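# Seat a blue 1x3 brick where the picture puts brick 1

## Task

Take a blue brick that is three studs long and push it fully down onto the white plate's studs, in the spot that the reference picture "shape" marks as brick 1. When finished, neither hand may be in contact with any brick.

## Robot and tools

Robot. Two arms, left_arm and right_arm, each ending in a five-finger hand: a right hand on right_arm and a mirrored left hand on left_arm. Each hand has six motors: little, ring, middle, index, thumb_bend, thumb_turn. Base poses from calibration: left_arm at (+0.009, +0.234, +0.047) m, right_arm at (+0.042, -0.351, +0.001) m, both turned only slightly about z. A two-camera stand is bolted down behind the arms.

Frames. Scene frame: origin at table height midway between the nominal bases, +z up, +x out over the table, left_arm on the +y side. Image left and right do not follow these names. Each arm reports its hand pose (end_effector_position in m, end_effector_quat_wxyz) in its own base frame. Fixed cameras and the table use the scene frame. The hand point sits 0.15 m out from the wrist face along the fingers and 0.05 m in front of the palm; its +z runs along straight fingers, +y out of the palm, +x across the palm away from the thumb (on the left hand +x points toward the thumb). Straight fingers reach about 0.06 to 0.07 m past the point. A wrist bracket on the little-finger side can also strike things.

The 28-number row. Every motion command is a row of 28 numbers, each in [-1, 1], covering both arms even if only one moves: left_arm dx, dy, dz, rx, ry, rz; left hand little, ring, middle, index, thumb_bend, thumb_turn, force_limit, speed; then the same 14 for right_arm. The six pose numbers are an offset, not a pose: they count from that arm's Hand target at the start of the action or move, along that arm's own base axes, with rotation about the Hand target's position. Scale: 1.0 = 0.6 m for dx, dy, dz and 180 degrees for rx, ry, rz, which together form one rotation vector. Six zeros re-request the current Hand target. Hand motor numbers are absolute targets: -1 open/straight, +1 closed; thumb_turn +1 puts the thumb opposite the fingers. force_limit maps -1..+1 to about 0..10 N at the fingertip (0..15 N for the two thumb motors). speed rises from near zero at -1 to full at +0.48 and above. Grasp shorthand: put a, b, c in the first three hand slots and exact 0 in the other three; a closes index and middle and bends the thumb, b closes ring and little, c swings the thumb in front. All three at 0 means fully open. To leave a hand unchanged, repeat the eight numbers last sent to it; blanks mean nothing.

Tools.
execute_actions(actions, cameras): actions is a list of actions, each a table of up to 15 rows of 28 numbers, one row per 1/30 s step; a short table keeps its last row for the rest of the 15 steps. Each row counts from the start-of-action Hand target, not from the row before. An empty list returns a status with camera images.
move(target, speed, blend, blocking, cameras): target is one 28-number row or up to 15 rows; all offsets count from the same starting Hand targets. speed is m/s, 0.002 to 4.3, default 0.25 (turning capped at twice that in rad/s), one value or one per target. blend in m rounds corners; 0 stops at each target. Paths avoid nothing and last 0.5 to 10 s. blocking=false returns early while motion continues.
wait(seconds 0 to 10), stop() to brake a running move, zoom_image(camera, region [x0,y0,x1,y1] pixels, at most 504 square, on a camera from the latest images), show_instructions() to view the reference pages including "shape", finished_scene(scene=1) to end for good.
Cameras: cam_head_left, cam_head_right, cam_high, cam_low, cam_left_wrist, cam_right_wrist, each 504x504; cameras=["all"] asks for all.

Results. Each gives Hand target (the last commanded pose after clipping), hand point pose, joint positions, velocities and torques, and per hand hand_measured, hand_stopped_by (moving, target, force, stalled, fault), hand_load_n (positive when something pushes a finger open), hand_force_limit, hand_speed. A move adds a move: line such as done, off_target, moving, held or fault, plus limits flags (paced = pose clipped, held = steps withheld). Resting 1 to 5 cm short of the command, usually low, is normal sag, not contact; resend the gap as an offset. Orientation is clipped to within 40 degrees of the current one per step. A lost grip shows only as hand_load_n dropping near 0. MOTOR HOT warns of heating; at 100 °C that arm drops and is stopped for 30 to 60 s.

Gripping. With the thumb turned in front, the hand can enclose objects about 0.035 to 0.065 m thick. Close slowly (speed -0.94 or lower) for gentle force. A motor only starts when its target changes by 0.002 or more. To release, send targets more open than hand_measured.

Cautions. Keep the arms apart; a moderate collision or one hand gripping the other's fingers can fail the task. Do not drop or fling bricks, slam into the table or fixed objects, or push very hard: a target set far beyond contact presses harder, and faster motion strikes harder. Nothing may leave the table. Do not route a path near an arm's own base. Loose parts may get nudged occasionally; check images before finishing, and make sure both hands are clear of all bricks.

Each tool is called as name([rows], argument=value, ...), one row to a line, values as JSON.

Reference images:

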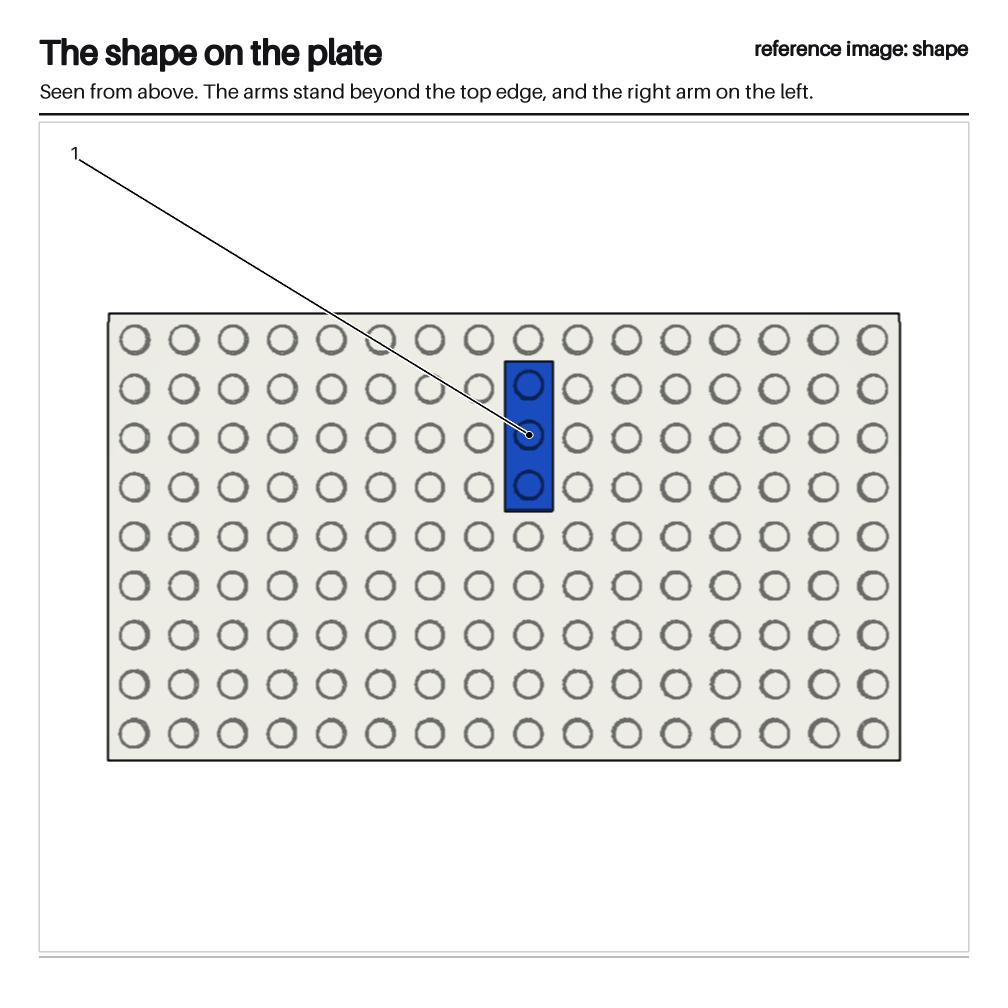

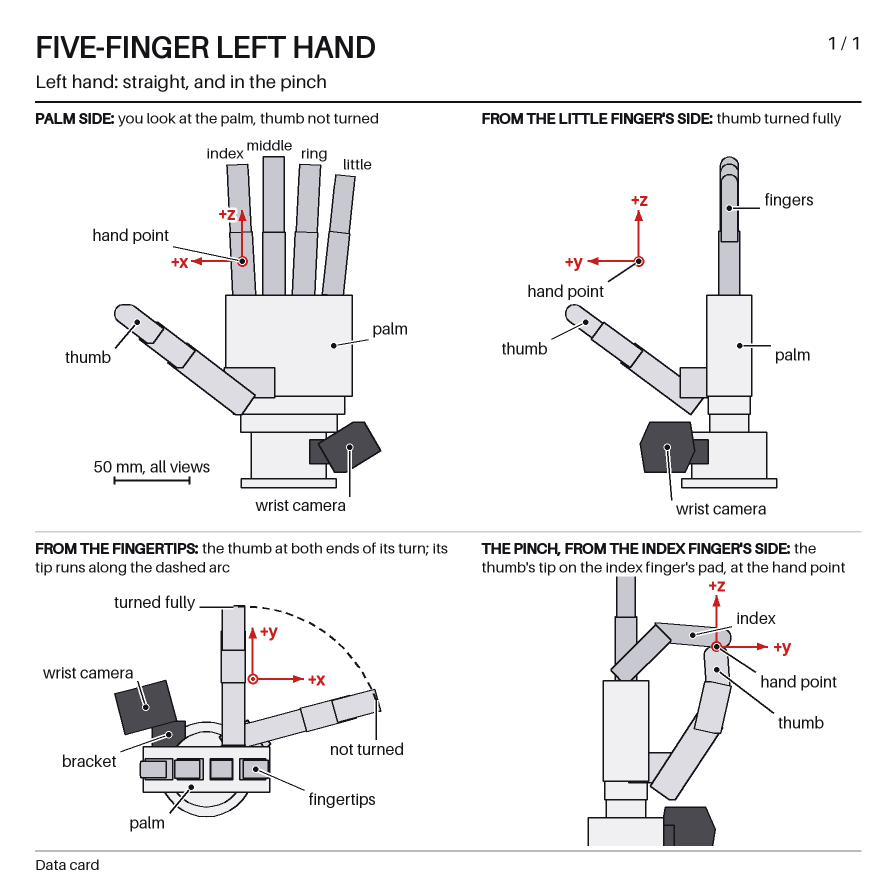

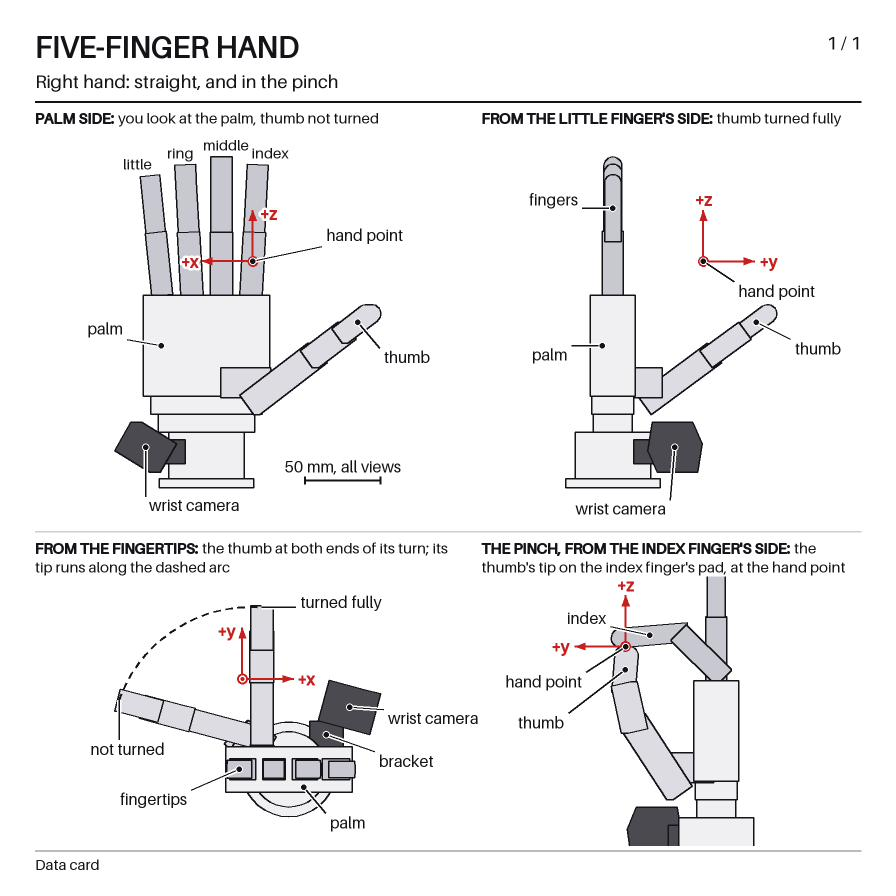

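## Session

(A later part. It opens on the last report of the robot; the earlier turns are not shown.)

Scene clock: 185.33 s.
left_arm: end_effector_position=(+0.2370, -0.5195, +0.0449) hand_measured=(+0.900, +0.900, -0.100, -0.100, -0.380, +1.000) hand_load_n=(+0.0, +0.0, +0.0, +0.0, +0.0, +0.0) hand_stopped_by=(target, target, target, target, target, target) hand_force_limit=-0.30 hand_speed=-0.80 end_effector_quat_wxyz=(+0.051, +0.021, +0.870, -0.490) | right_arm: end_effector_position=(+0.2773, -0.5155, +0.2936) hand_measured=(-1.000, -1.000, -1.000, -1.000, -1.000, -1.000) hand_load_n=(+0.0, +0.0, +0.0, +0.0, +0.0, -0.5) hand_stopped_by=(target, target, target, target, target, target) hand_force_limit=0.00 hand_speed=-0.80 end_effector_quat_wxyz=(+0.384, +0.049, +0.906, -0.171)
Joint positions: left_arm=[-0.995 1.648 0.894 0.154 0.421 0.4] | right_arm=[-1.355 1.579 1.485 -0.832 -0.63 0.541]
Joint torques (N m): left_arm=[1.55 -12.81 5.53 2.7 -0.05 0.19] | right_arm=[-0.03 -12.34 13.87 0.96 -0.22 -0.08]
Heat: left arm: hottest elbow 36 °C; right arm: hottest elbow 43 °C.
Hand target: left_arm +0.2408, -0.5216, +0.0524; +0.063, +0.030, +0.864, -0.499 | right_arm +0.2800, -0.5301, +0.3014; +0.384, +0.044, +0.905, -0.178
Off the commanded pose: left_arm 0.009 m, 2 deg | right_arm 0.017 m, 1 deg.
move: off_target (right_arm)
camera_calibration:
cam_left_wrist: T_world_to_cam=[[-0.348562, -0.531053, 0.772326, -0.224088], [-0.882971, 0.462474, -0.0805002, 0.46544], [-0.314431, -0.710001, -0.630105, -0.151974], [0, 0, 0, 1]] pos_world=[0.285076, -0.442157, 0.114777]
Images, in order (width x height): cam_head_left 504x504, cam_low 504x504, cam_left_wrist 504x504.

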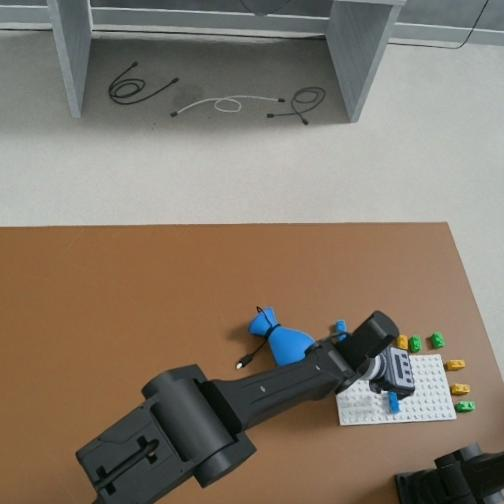

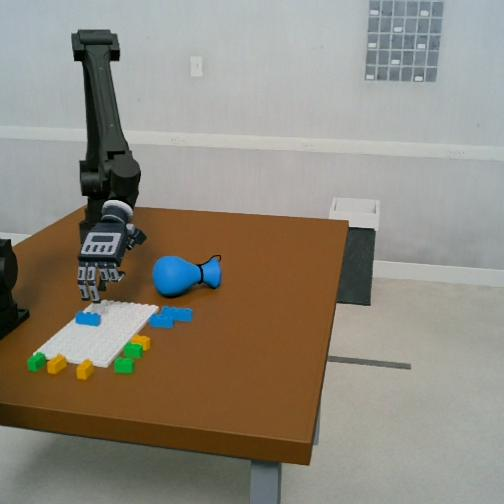

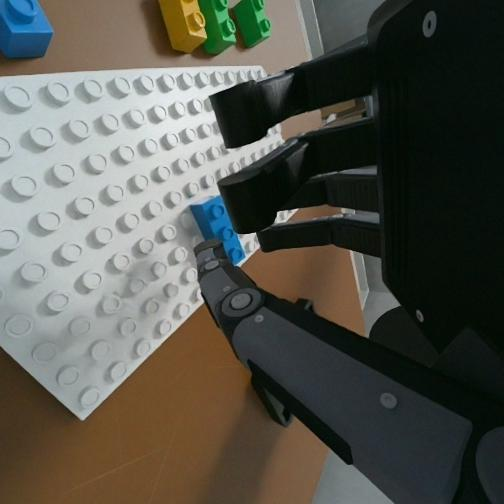

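zoom_image(camera="cam_head_left", region=[380, 385, 410, 415])

wait(seconds=0.05, cameras=["cam_head_right", "cam_high"])

zoom_image(camera="cam_head_right", region=[380, 390, 420, 430])

zoom_image(camera="cam_high", region=[320, 90, 380, 150])

Scaled by 16.800 from the camera's 504x504 image, which has a finer 720x720 frame.

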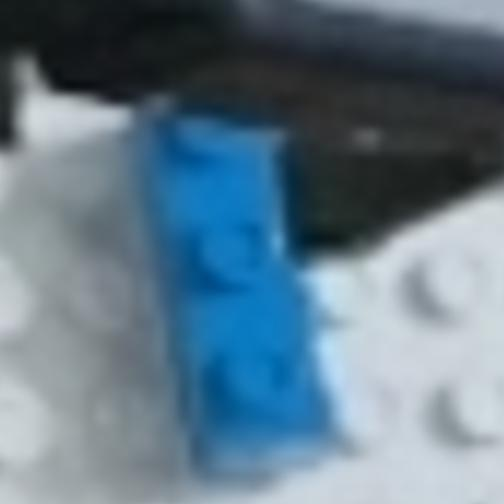

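Scene clock: 187.33 s.
left_arm: end_effector_position=(+0.2370, -0.5195, +0.0449) hand_measured=(+0.900, +0.900, -0.100, -0.100, -0.380, +1.000) hand_load_n=(+0.0, +0.0, +0.0, +0.0, +0.0, +0.0) hand_stopped_by=(target, target, target, target, target, target) hand_force_limit=-0.30 hand_speed=-0.80 end_effector_quat_wxyz=(+0.051, +0.021, +0.870, -0.490) | right_arm: end_effector_position=(+0.2773, -0.5155, +0.2936) hand_measured=(-1.000, -1.000, -1.000, -1.000, -1.000, -1.000) hand_load_n=(+0.0, -0.5, +0.0, +0.0, +0.0, +0.0) hand_stopped_by=(target, target, target, target, target, target) hand_force_limit=0.00 hand_speed=-0.80 end_effector_quat_wxyz=(+0.384, +0.049, +0.906, -0.171)
Joint positions: left_arm=[-0.995 1.648 0.894 0.154 0.421 0.4] | right_arm=[-1.355 1.579 1.485 -0.832 -0.63 0.541]
Joint torques (N m): left_arm=[2.08 -12.81 5.49 2.78 -0.04 0.22] | right_arm=[-0.15 -12.4 13.85 1.01 -0.22 -0.09]
Heat: left arm: hottest elbow 36 °C; right arm: hottest elbow 43 °C.
Hand target: left_arm +0.2408, -0.5216, +0.0524; +0.063, +0.030, +0.864, -0.499 | right_arm +0.2800, -0.5301, +0.3014; +0.384, +0.044, +0.905, -0.178
Off the commanded pose: left_arm 0.009 m, 2 deg | right_arm 0.017 m, 1 deg.
wait: 0.07 s; at rest from the start
Images, in order (width x height): cam_head_right 504x504, cam_high 504x504.

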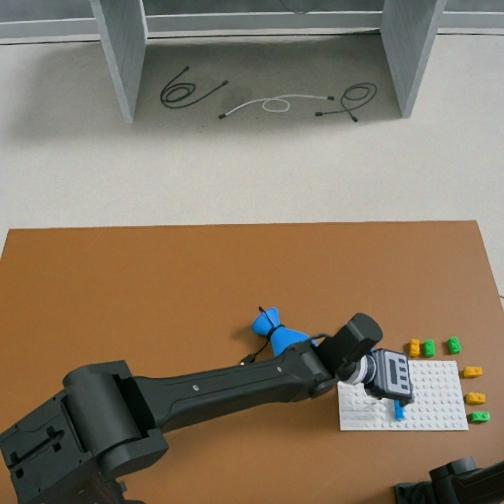

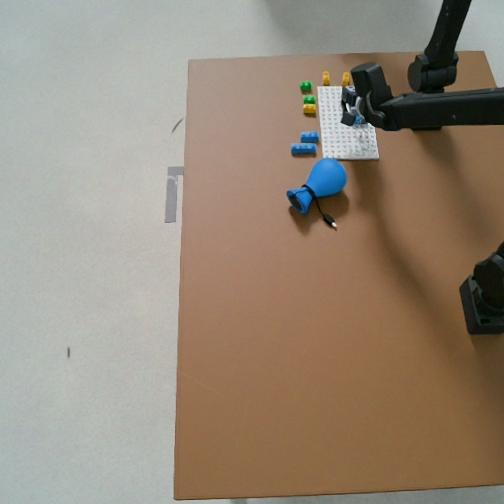

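Scaled by 12.600 from the camera's 504x504 image, which has a finer 720x720 frame.

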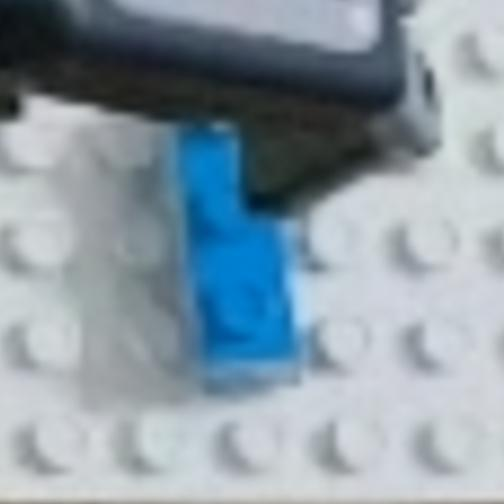

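Scaled by 8.400 from the camera's 504x504 image, which has a finer 720x720 frame.

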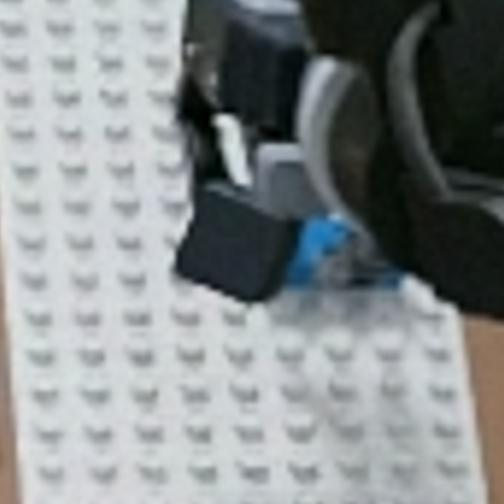

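move(target=[-0.0148, -0.018, -0.05, 0, 0, 0, 0.9, 0.9, -0.1, -0.1, -0.38, 1.0, -0.3, -0.8, 0,0,0, 0, 0, 0, -1, -1, -1, -1, -1, -1, 0.0, -0.8], speed=0.06, cameras=["cam_low", "cam_left_wrist", "cam_head_left"])

zoom_image(camera="cam_low", region=[65, 280, 125, 340])

zoom_image(camera="cam_left_wrist", region=[110, 130, 310, 330])

zoom_image(camera="cam_head_left", region=[365, 370, 425, 430])

Scene clock: 195.23 s.
left_arm: end_effector_position=(+0.2388, -0.5272, +0.0301) hand_measured=(+0.900, +0.900, -0.100, -0.100, -0.380, +1.000) hand_load_n=(+0.0, +0.0, +0.0, +0.0, +0.0, +0.0) hand_stopped_by=(target, target, target, target, target, target) hand_force_limit=-0.30 hand_speed=-0.80 end_effector_quat_wxyz=(+0.066, +0.024, +0.864, -0.499) | right_arm: end_effector_position=(+0.2773, -0.5155, +0.2936) hand_measured=(-1.000, -1.000, -1.000, -1.000, -1.000, -1.000) hand_load_n=(+0.0, +0.0, +0.0, +0.0, +0.0, +0.0) hand_stopped_by=(target, target, target, target, target, target) hand_force_limit=0.00 hand_speed=-0.80 end_effector_quat_wxyz=(+0.384, +0.049, +0.906, -0.171)
Joint positions: left_arm=[-1.007 1.689 0.878 0.245 0.397 0.4] | right_arm=[-1.355 1.579 1.485 -0.832 -0.63 0.541]
Joint torques (N m): left_arm=[-0.21 -10.29 5.45 2.81 -0.07 0.08] | right_arm=[-0.15 -12.22 13.86 1.01 -0.21 -0.08]
Heat: left arm: hottest elbow 35 °C; right arm: hottest elbow 43 °C.
Hand target: left_arm +0.2321, -0.5324, +0.0225; +0.063, +0.030, +0.864, -0.499 | right_arm +0.2800, -0.5301, +0.3014; +0.384, +0.044, +0.905, -0.178
Off the commanded pose: left_arm 0.012 m, 1 deg | right_arm 0.017 m, 1 deg.
move: off_target (left_arm, right_arm)
camera_calibration:
cam_left_wrist: T_world_to_cam=[[-0.368175, -0.516676, 0.772977, -0.203873], [-0.883387, 0.453671, -0.11752, 0.465942], [-0.289957, -0.726105, -0.623455, -0.180711], [0, 0, 0, 1]] pos_world=[0.284148, -0.447936, 0.0996814]
Images, in order (width x height): cam_head_left 504x504, cam_low 504x504, cam_left_wrist 504x504.

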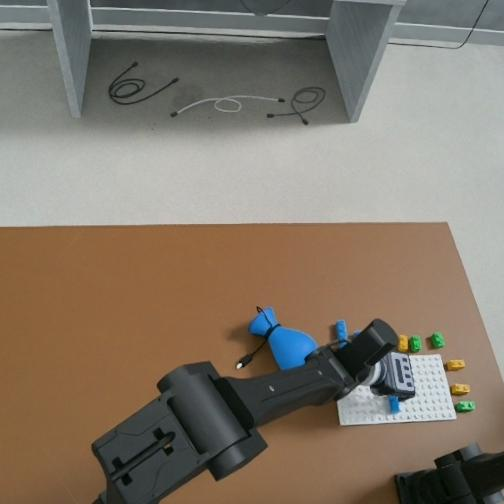

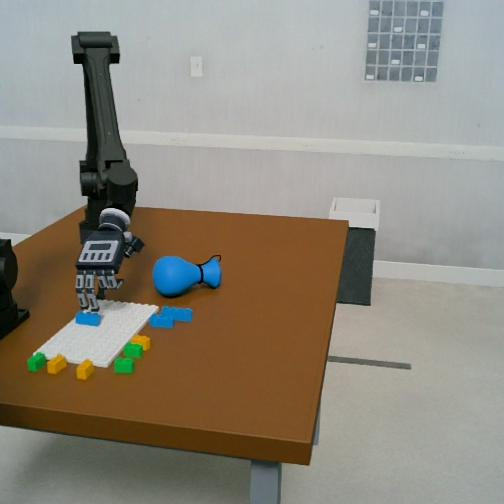

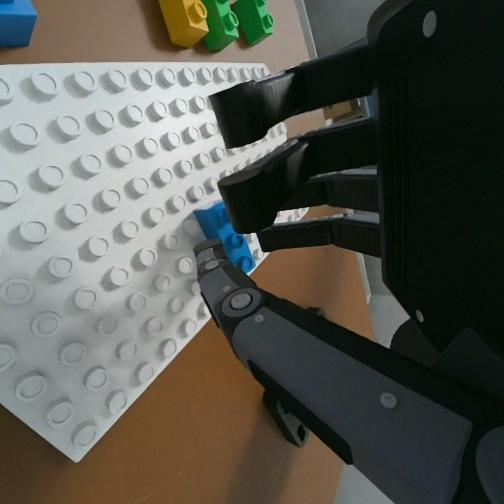

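Scaled by 8.400 from the camera's 504x504 image, which has a finer 720x720 frame.

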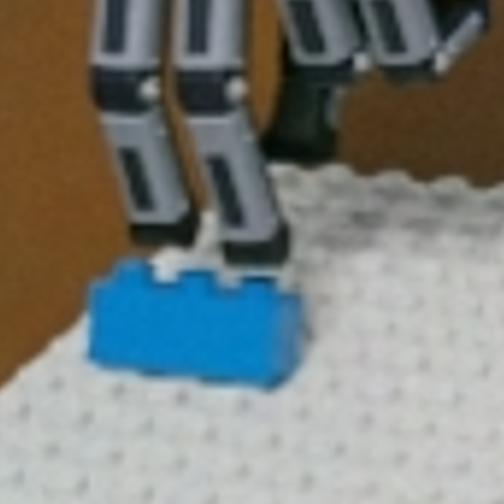

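Scaled by 2.520 from the camera's 504x504 image, which has a finer 720x720 frame.

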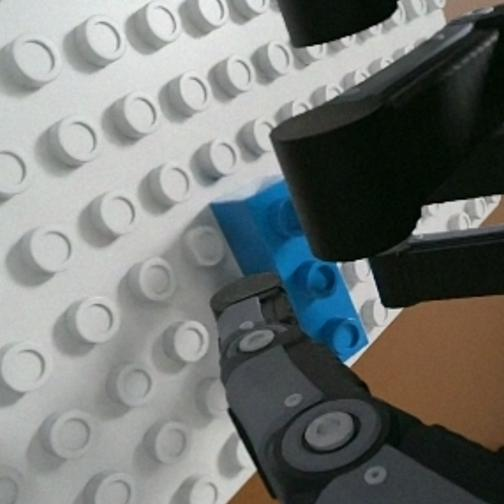

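Scaled by 8.400 from the camera's 504x504 image, which has a finer 720x720 frame.

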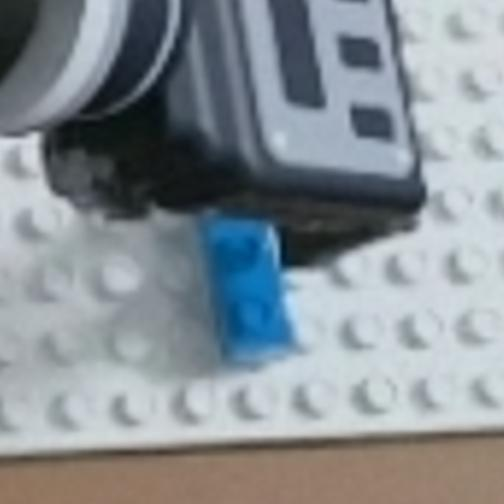

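move(target=[0, 0, -0.0225, 0, 0, 0, 0.9, 0.9, -0.1, -0.1, -0.38, 1.0, -0.3, -0.8, 0,0,0, 0, 0, 0, -1, -1, -1, -1, -1, -1, 0.0, -0.8], speed=0.04, cameras=["cam_low", "cam_left_wrist", "cam_head_left"])

zoom_image(camera="cam_low", region=[65, 280, 125, 340])

zoom_image(camera="cam_left_wrist", region=[110, 130, 310, 330])

zoom_image(camera="cam_head_left", region=[365, 370, 425, 430])

Scene clock: 198.93 s.
left_arm: end_effector_position=(+0.2402, -0.5296, +0.0214) hand_measured=(+0.900, +0.900, -0.100, -0.100, -0.380, +1.000) hand_load_n=(+0.0, +0.0, +0.0, +0.0, +0.5, +0.0) hand_stopped_by=(target, target, target, target, target, target) hand_force_limit=-0.30 hand_speed=-0.80 end_effector_quat_wxyz=(+0.068, +0.026, +0.862, -0.502) | right_arm: end_effector_position=(+0.2773, -0.5155, +0.2936) hand_measured=(-1.000, -1.000, -1.000, -1.000, -1.000, -1.000) hand_load_n=(+0.0, +0.0, +0.0, +0.0, +0.0, +0.0) hand_stopped_by=(target, target, target, target, target, target) hand_force_limit=0.00 hand_speed=-0.80 end_effector_quat_wxyz=(+0.384, +0.049, +0.906, -0.171)
Joint positions: left_arm=[-1.007 1.714 0.874 0.285 0.397 0.4] | right_arm=[-1.355 1.579 1.485 -0.832 -0.63 0.541]
Joint torques (N m): left_arm=[-0.09 -10.93 5.01 2.76 -0.06 0.1] | right_arm=[0.09 -12.51 13.79 0.95 -0.21 -0.07]
Heat: left arm: hottest elbow 35 °C; right arm: hottest elbow 43 °C.
Hand target: left_arm +0.2321, -0.5324, +0.0090; +0.063, +0.030, +0.864, -0.499 | right_arm +0.2800, -0.5301, +0.3014; +0.384, +0.044, +0.905, -0.178
Off the commanded pose: left_arm 0.015 m, 1 deg | right_arm 0.017 m, 1 deg.
move: off_target (left_arm, right_arm)
camera_calibration:
cam_left_wrist: T_world_to_cam=[[-0.372267, -0.510205, 0.775312, -0.193497], [-0.88274, 0.45266, -0.125969, 0.46678], [-0.286683, -0.731293, -0.618889, -0.191048], [0, 0, 0, 1]] pos_world=[0.285243, -0.449728, 0.0905831]
Images, in order (width x height): cam_head_left 504x504, cam_low 504x504, cam_left_wrist 504x504.

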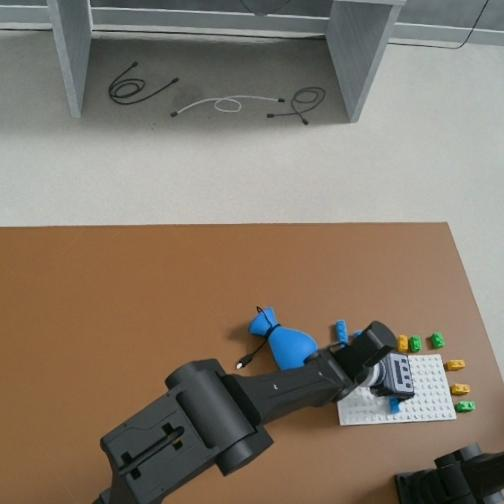

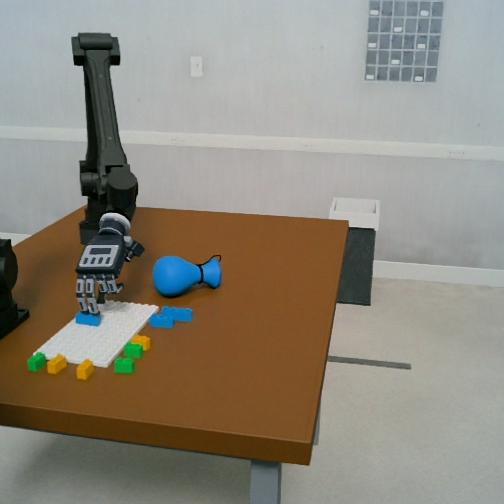

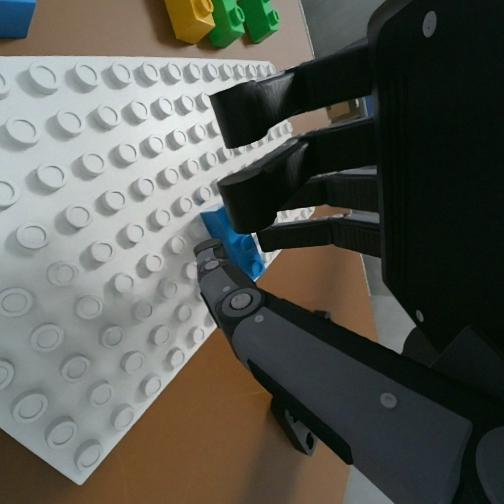

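Scaled by 8.400 from the camera's 504x504 image, which has a finer 720x720 frame.

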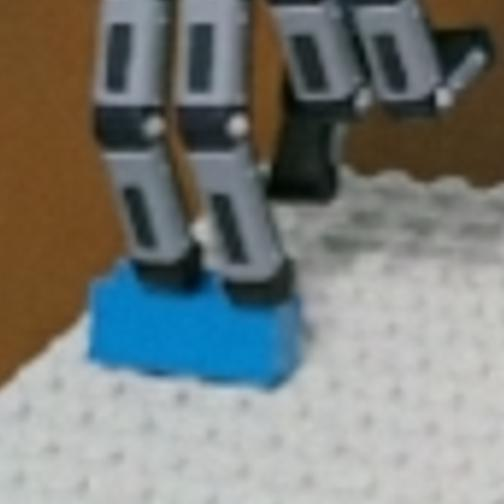

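Scaled by 2.520 from the camera's 504x504 image, which has a finer 720x720 frame.

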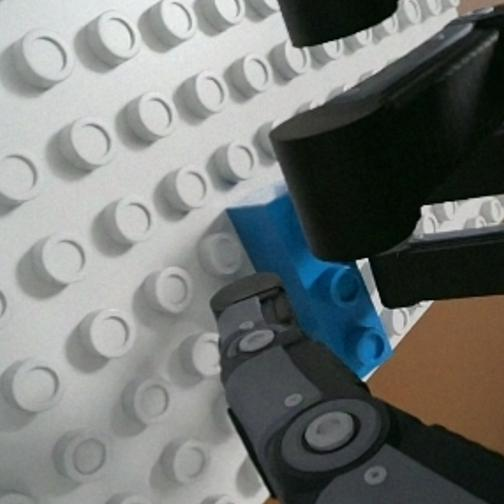

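Scaled by 8.400 from the camera's 504x504 image, which has a finer 720x720 frame.

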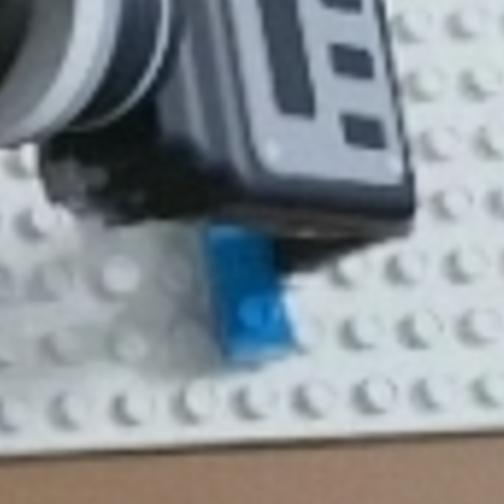

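move(target=[0, 0.0165, 0.009, 0, 0, 0, 0.9, 0.9, -0.1, -0.1, -0.38, 1.0, -0.3, -0.8, 0,0,0, 0, 0, 0, -1, -1, -1, -1, -1, -1, 0.0, -0.8], speed=0.04, cameras=["cam_low", "cam_left_wrist", "cam_head_left"])

zoom_image(camera="cam_low", region=[65, 280, 125, 340])

zoom_image(camera="cam_left_wrist", region=[110, 130, 310, 330])

Scene clock: 201.23 s.
left_arm: end_effector_position=(+0.2378, -0.5270, +0.0206) hand_measured=(+0.900, +0.900, -0.100, -0.100, -0.380, +1.000) hand_load_n=(+0.0, +0.0, +0.5, +0.0, +0.0, +0.0) hand_stopped_by=(target, target, target, target, target, target) hand_force_limit=-0.30 hand_speed=-0.80 end_effector_quat_wxyz=(+0.067, +0.026, +0.862, -0.503) | right_arm: end_effector_position=(+0.2773, -0.5155, +0.2936) hand_measured=(-1.000, -1.000, -1.000, -1.000, -1.000, -1.000) hand_load_n=(+0.0, +0.0, +0.0, +0.0, +0.0, +0.0) hand_stopped_by=(target, target, target, target, target, target) hand_force_limit=0.00 hand_speed=-0.80 end_effector_quat_wxyz=(+0.384, +0.049, +0.906, -0.171)
Joint positions: left_arm=[-1.007 1.71 0.864 0.289 0.401 0.4] | right_arm=[-1.355 1.579 1.485 -0.832 -0.63 0.541]
Joint torques (N m): left_arm=[1.38 -11.99 4.12 2.21 0.18 0.12] | right_arm=[-0.03 -12.28 13.83 0.95 -0.21 -0.09]
Heat: left arm: hottest elbow 35 °C; right arm: hottest elbow 43 °C.
Hand target: left_arm +0.2320, -0.5224, +0.0144; +0.063, +0.030, +0.864, -0.499 | right_arm +0.2800, -0.5301, +0.3014; +0.384, +0.044, +0.905, -0.178
Off the commanded pose: left_arm 0.010 m, 1 deg | right_arm 0.017 m, 1 deg.
move: off_target (right_arm)
camera_calibration:
cam_left_wrist: T_world_to_cam=[[-0.372396, -0.508634, 0.776281, -0.191538], [-0.881478, 0.455551, -0.124375, 0.46455], [-0.290375, -0.730592, -0.617996, -0.189132], [0, 0, 0, 1]] pos_world=[0.283244, -0.447227, 0.0895833]
Images, in order (width x height): cam_head_left 504x504, cam_low 504x504, cam_left_wrist 504x504.

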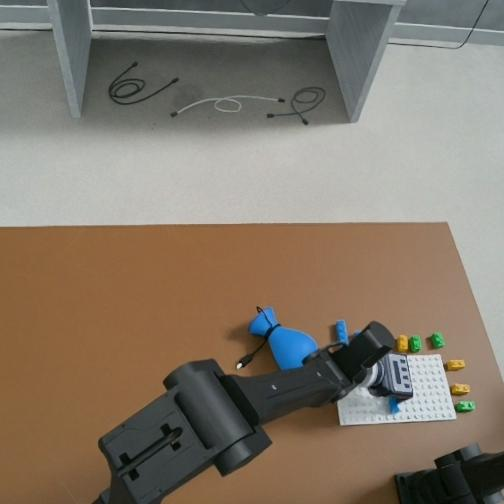

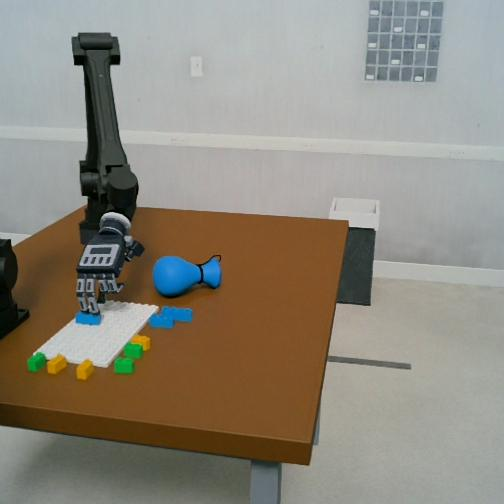

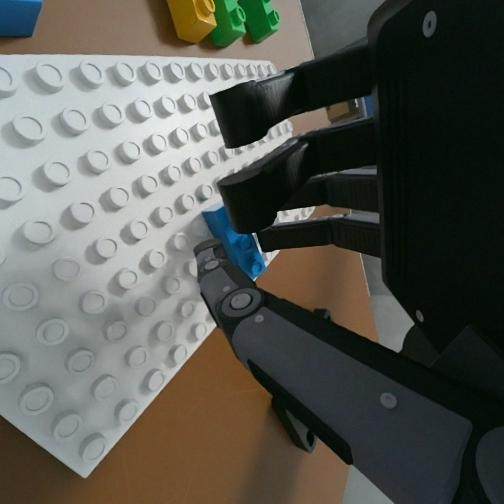

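Scaled by 8.400 from the camera's 504x504 image, which has a finer 720x720 frame.

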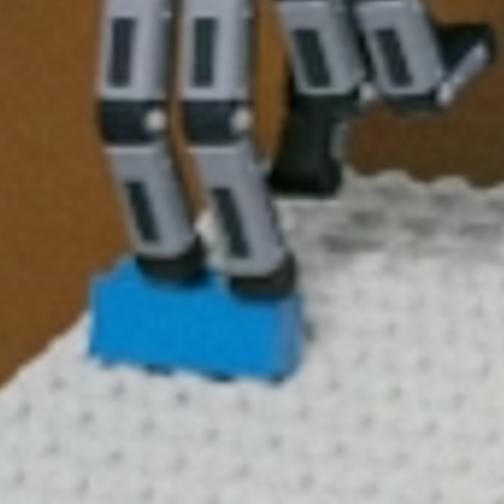

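Scaled by 2.520 from the camera's 504x504 image, which has a finer 720x720 frame.

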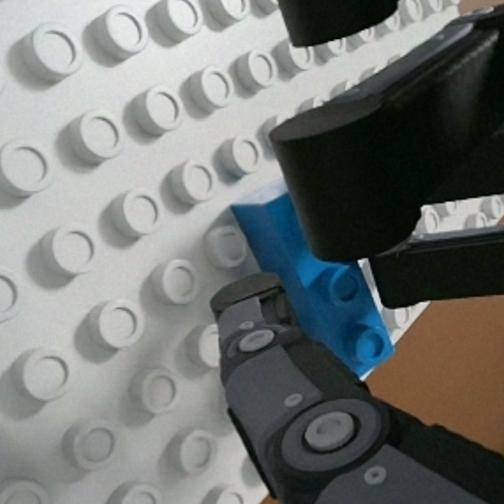

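move(target=[0, 0.003, -0.022, 0, 0, 0, 0.9, 0.9, -0.1, -0.1, -0.38, 1.0, -0.3, -0.8, 0,0,0, 0, 0, 0, -1, -1, -1, -1, -1, -1, 0.0, -0.8], speed=0.04, cameras=["cam_low", "cam_left_wrist", "cam_head_left"])

zoom_image(camera="cam_low", region=[65, 280, 125, 340])

zoom_image(camera="cam_left_wrist", region=[110, 130, 310, 330])

zoom_image(camera="cam_head_left", region=[365, 370, 425, 430])

Scene clock: 203.30 s.
left_arm: end_effector_position=(+0.2372, -0.5265, +0.0203) hand_measured=(+0.900, +0.900, -0.100, -0.100, -0.380, +1.000) hand_load_n=(+0.0, +0.0, +0.5, +0.0, +0.0, +0.5) hand_stopped_by=(target, target, target, target, target, target) hand_force_limit=-0.30 hand_speed=-0.80 end_effector_quat_wxyz=(+0.071, +0.029, +0.857, -0.510) | right_arm: end_effector_position=(+0.2773, -0.5155, +0.2936) hand_measured=(-1.000, -1.000, -1.000, -1.000, -1.000, -1.000) hand_load_n=(+0.0, +0.0, +0.0, +0.0, +0.0, +0.0) hand_stopped_by=(target, target, target, target, target, target) hand_force_limit=0.00 hand_speed=-0.80 end_effector_quat_wxyz=(+0.384, +0.049, +0.906, -0.171)
Joint positions: left_arm=[-1.007 1.71 0.849 0.323 0.402 0.4] | right_arm=[-1.355 1.579 1.485 -0.832 -0.63 0.541]
Joint torques (N m): left_arm=[1.38 -9.76 4.3 2.41 0.19 0.13] | right_arm=[0.03 -12.28 13.87 0.92 -0.23 -0.08]
Heat: left arm: hottest elbow 35 °C; right arm: hottest elbow 43 °C.
Hand target: left_arm +0.2320, -0.5206, +0.0012; +0.063, +0.030, +0.864, -0.499 | right_arm +0.2800, -0.5301, +0.3014; +0.384, +0.044, +0.905, -0.178
Off the commanded pose: left_arm 0.021 m, 2 deg | right_arm 0.017 m, 1 deg.
move: off_target (left_arm, right_arm)
camera_calibration:
cam_left_wrist: T_world_to_cam=[[-0.380386, -0.495326, 0.780998, -0.18252], [-0.879677, 0.454423, -0.140243, 0.463036], [-0.285437, -0.740373, -0.608583, -0.195699], [0, 0, 0, 1]] pos_world=[0.282034, -0.445711, 0.0883863]
Images, in order (width x height): cam_head_left 504x504, cam_low 504x504, cam_left_wrist 504x504.

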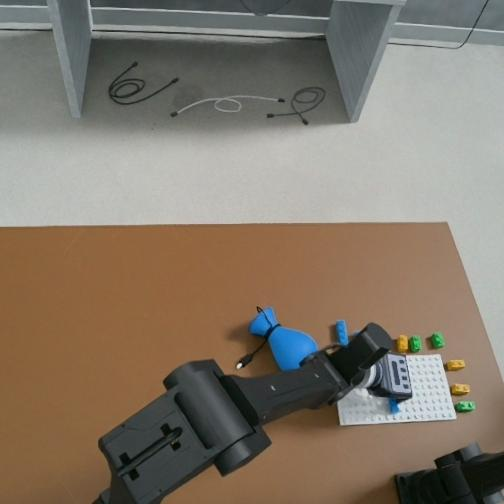

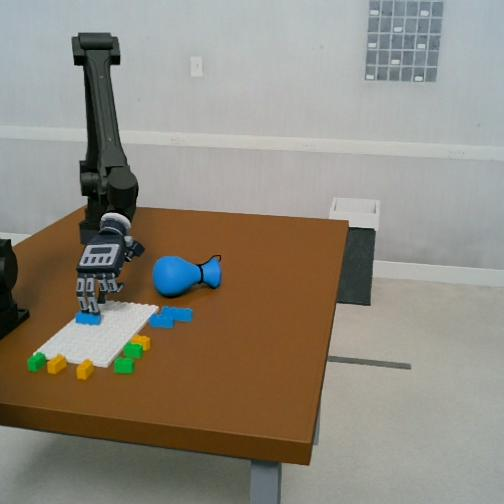

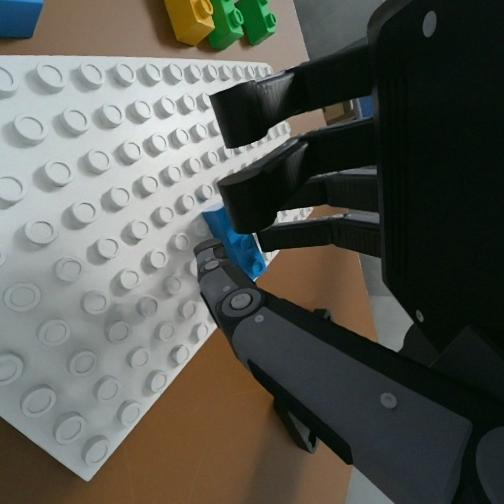

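Scaled by 8.400 from the camera's 504x504 image, which has a finer 720x720 frame.

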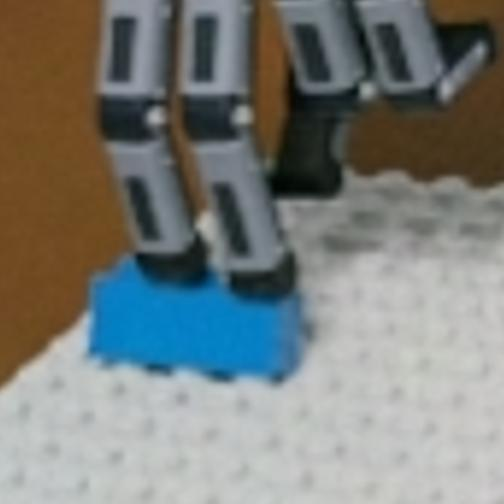

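Scaled by 2.520 from the camera's 504x504 image, which has a finer 720x720 frame.

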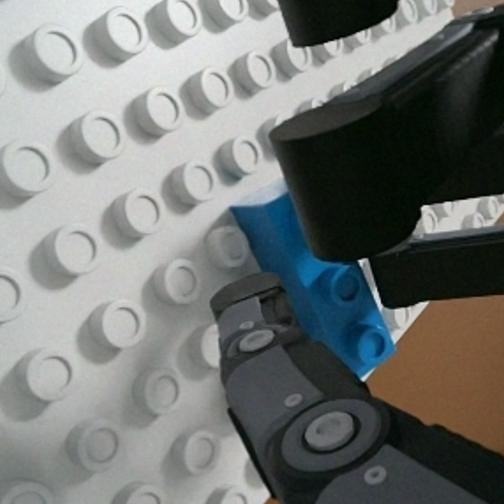

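Scaled by 8.400 from the camera's 504x504 image, which has a finer 720x720 frame.

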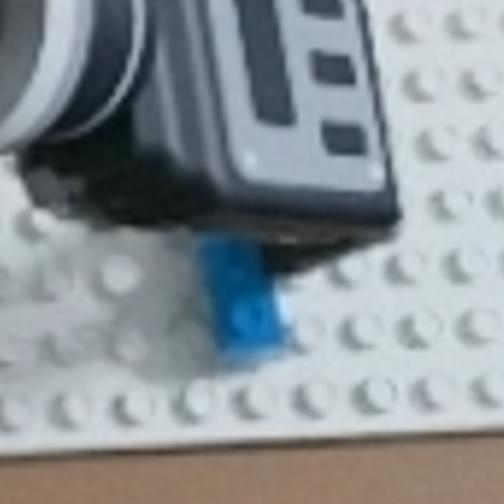

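move(target=[0, 0.016, 0.002, 0, 0, 0, 0.9, 0.9, -0.1, -0.1, -0.38, 1.0, -0.3, -0.8, 0,0,0, 0, 0, 0, -1, -1, -1, -1, -1, -1, 0.0, -0.8], speed=0.04, cameras=["cam_low", "cam_left_wrist", "cam_head_left"])

zoom_image(camera="cam_low", region=[65, 280, 125, 340])

zoom_image(camera="cam_left_wrist", region=[110, 130, 310, 330])

zoom_image(camera="cam_head_left", region=[365, 370, 425, 430])

Scene clock: 205.13 s.
left_arm: end_effector_position=(+0.2358, -0.5247, +0.0190) hand_measured=(+0.900, +0.900, -0.100, -0.100, -0.380, +1.000) hand_load_n=(+0.0, +0.0, +0.5, +0.0, +0.0, +0.0) hand_stopped_by=(target, target, target, target, target, target) hand_force_limit=-0.30 hand_speed=-0.80 end_effector_quat_wxyz=(+0.071, +0.032, +0.855, -0.512) | right_arm: end_effector_position=(+0.2773, -0.5155, +0.2936) hand_measured=(-1.000, -1.000, -1.000, -1.000, -1.000, -1.000) hand_load_n=(+0.0, +0.0, +0.0, +0.0, +0.0, -0.5) hand_stopped_by=(target, target, target, target, target, target) hand_force_limit=0.00 hand_speed=-0.80 end_effector_quat_wxyz=(+0.384, +0.049, +0.906, -0.171)
Joint positions: left_arm=[-1.006 1.709 0.839 0.338 0.408 0.405] | right_arm=[-1.355 1.579 1.485 -0.832 -0.63 0.541]
Joint torques (N m): left_arm=[2.55 -10.87 3.28 1.85 0.37 0.14] | right_arm=[0.03 -12.51 13.85 0.94 -0.2 -0.07]
Heat: left arm: hottest elbow 35 °C; right arm: hottest elbow 43 °C.
Hand target: left_arm +0.2319, -0.5112, +0.0025; +0.063, +0.030, +0.864, -0.499 | right_arm +0.2800, -0.5301, +0.3014; +0.384, +0.044, +0.905, -0.178
Off the commanded pose: left_arm 0.022 m, 2 deg | right_arm 0.017 m, 1 deg.
move: off_target (left_arm, right_arm)
camera_calibration:
cam_left_wrist: T_world_to_cam=[[-0.386919, -0.488676, 0.781978, -0.176163], [-0.876292, 0.458859, -0.146833, 0.46249], [-0.287064, -0.742054, -0.605764, -0.196078], [0, 0, 0, 1]] pos_world=[0.280828, -0.443805, 0.0868872]
Images, in order (width x height): cam_head_left 504x504, cam_low 504x504, cam_left_wrist 504x504.

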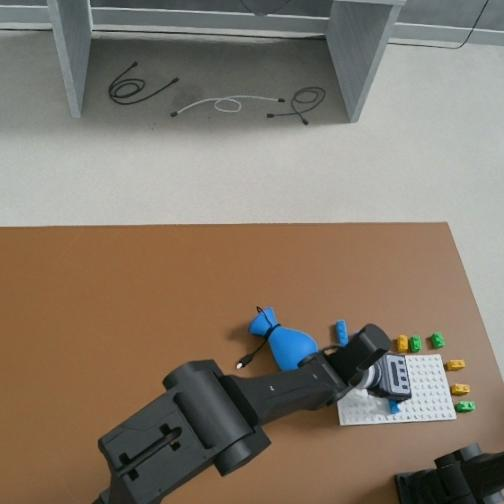

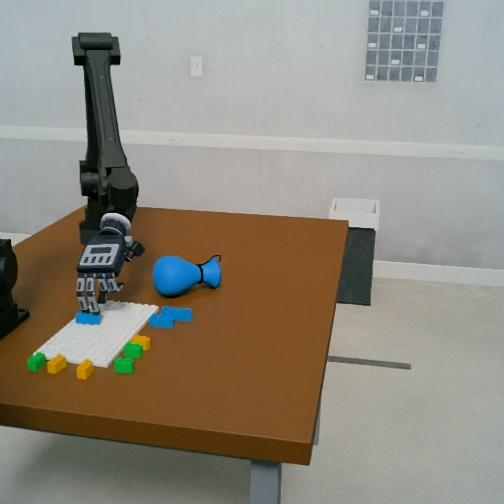

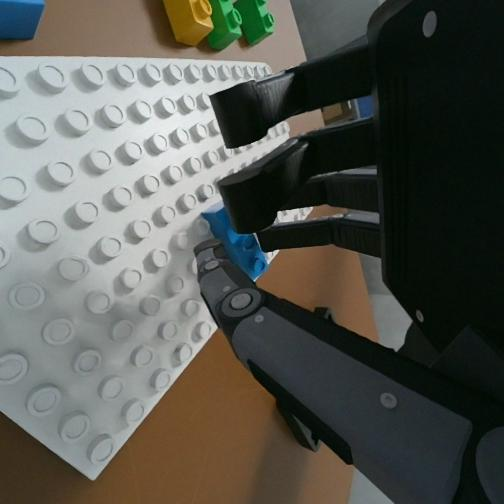

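Scaled by 8.400 from the camera's 504x504 image, which has a finer 720x720 frame.

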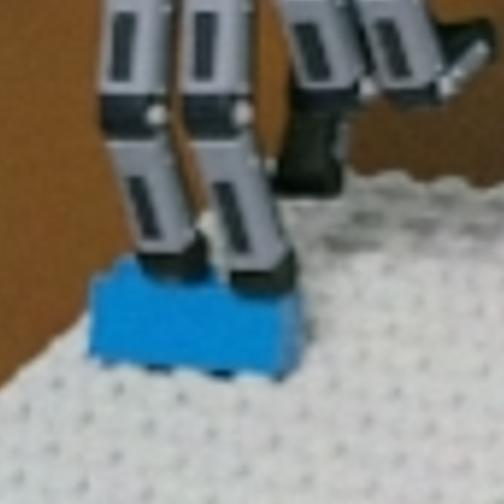

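Scaled by 2.520 from the camera's 504x504 image, which has a finer 720x720 frame.

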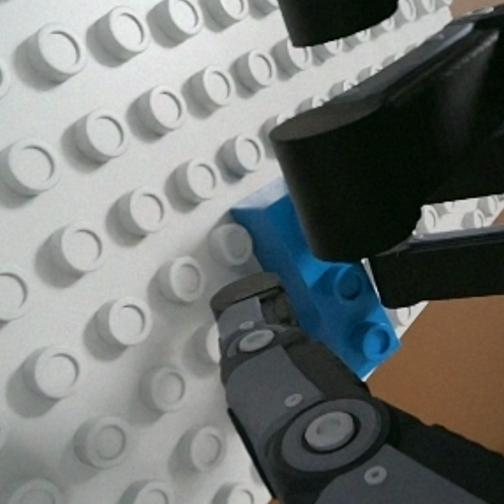

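Scaled by 8.400 from the camera's 504x504 image, which has a finer 720x720 frame.

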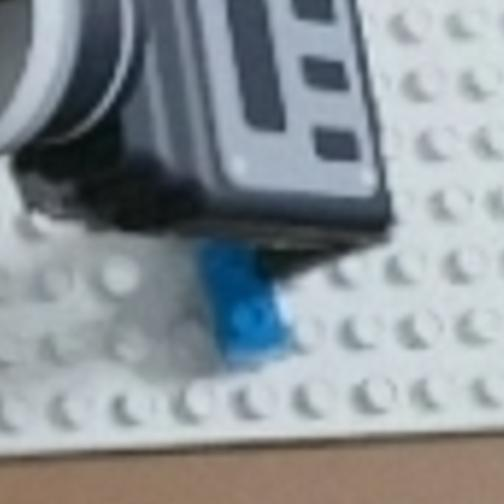

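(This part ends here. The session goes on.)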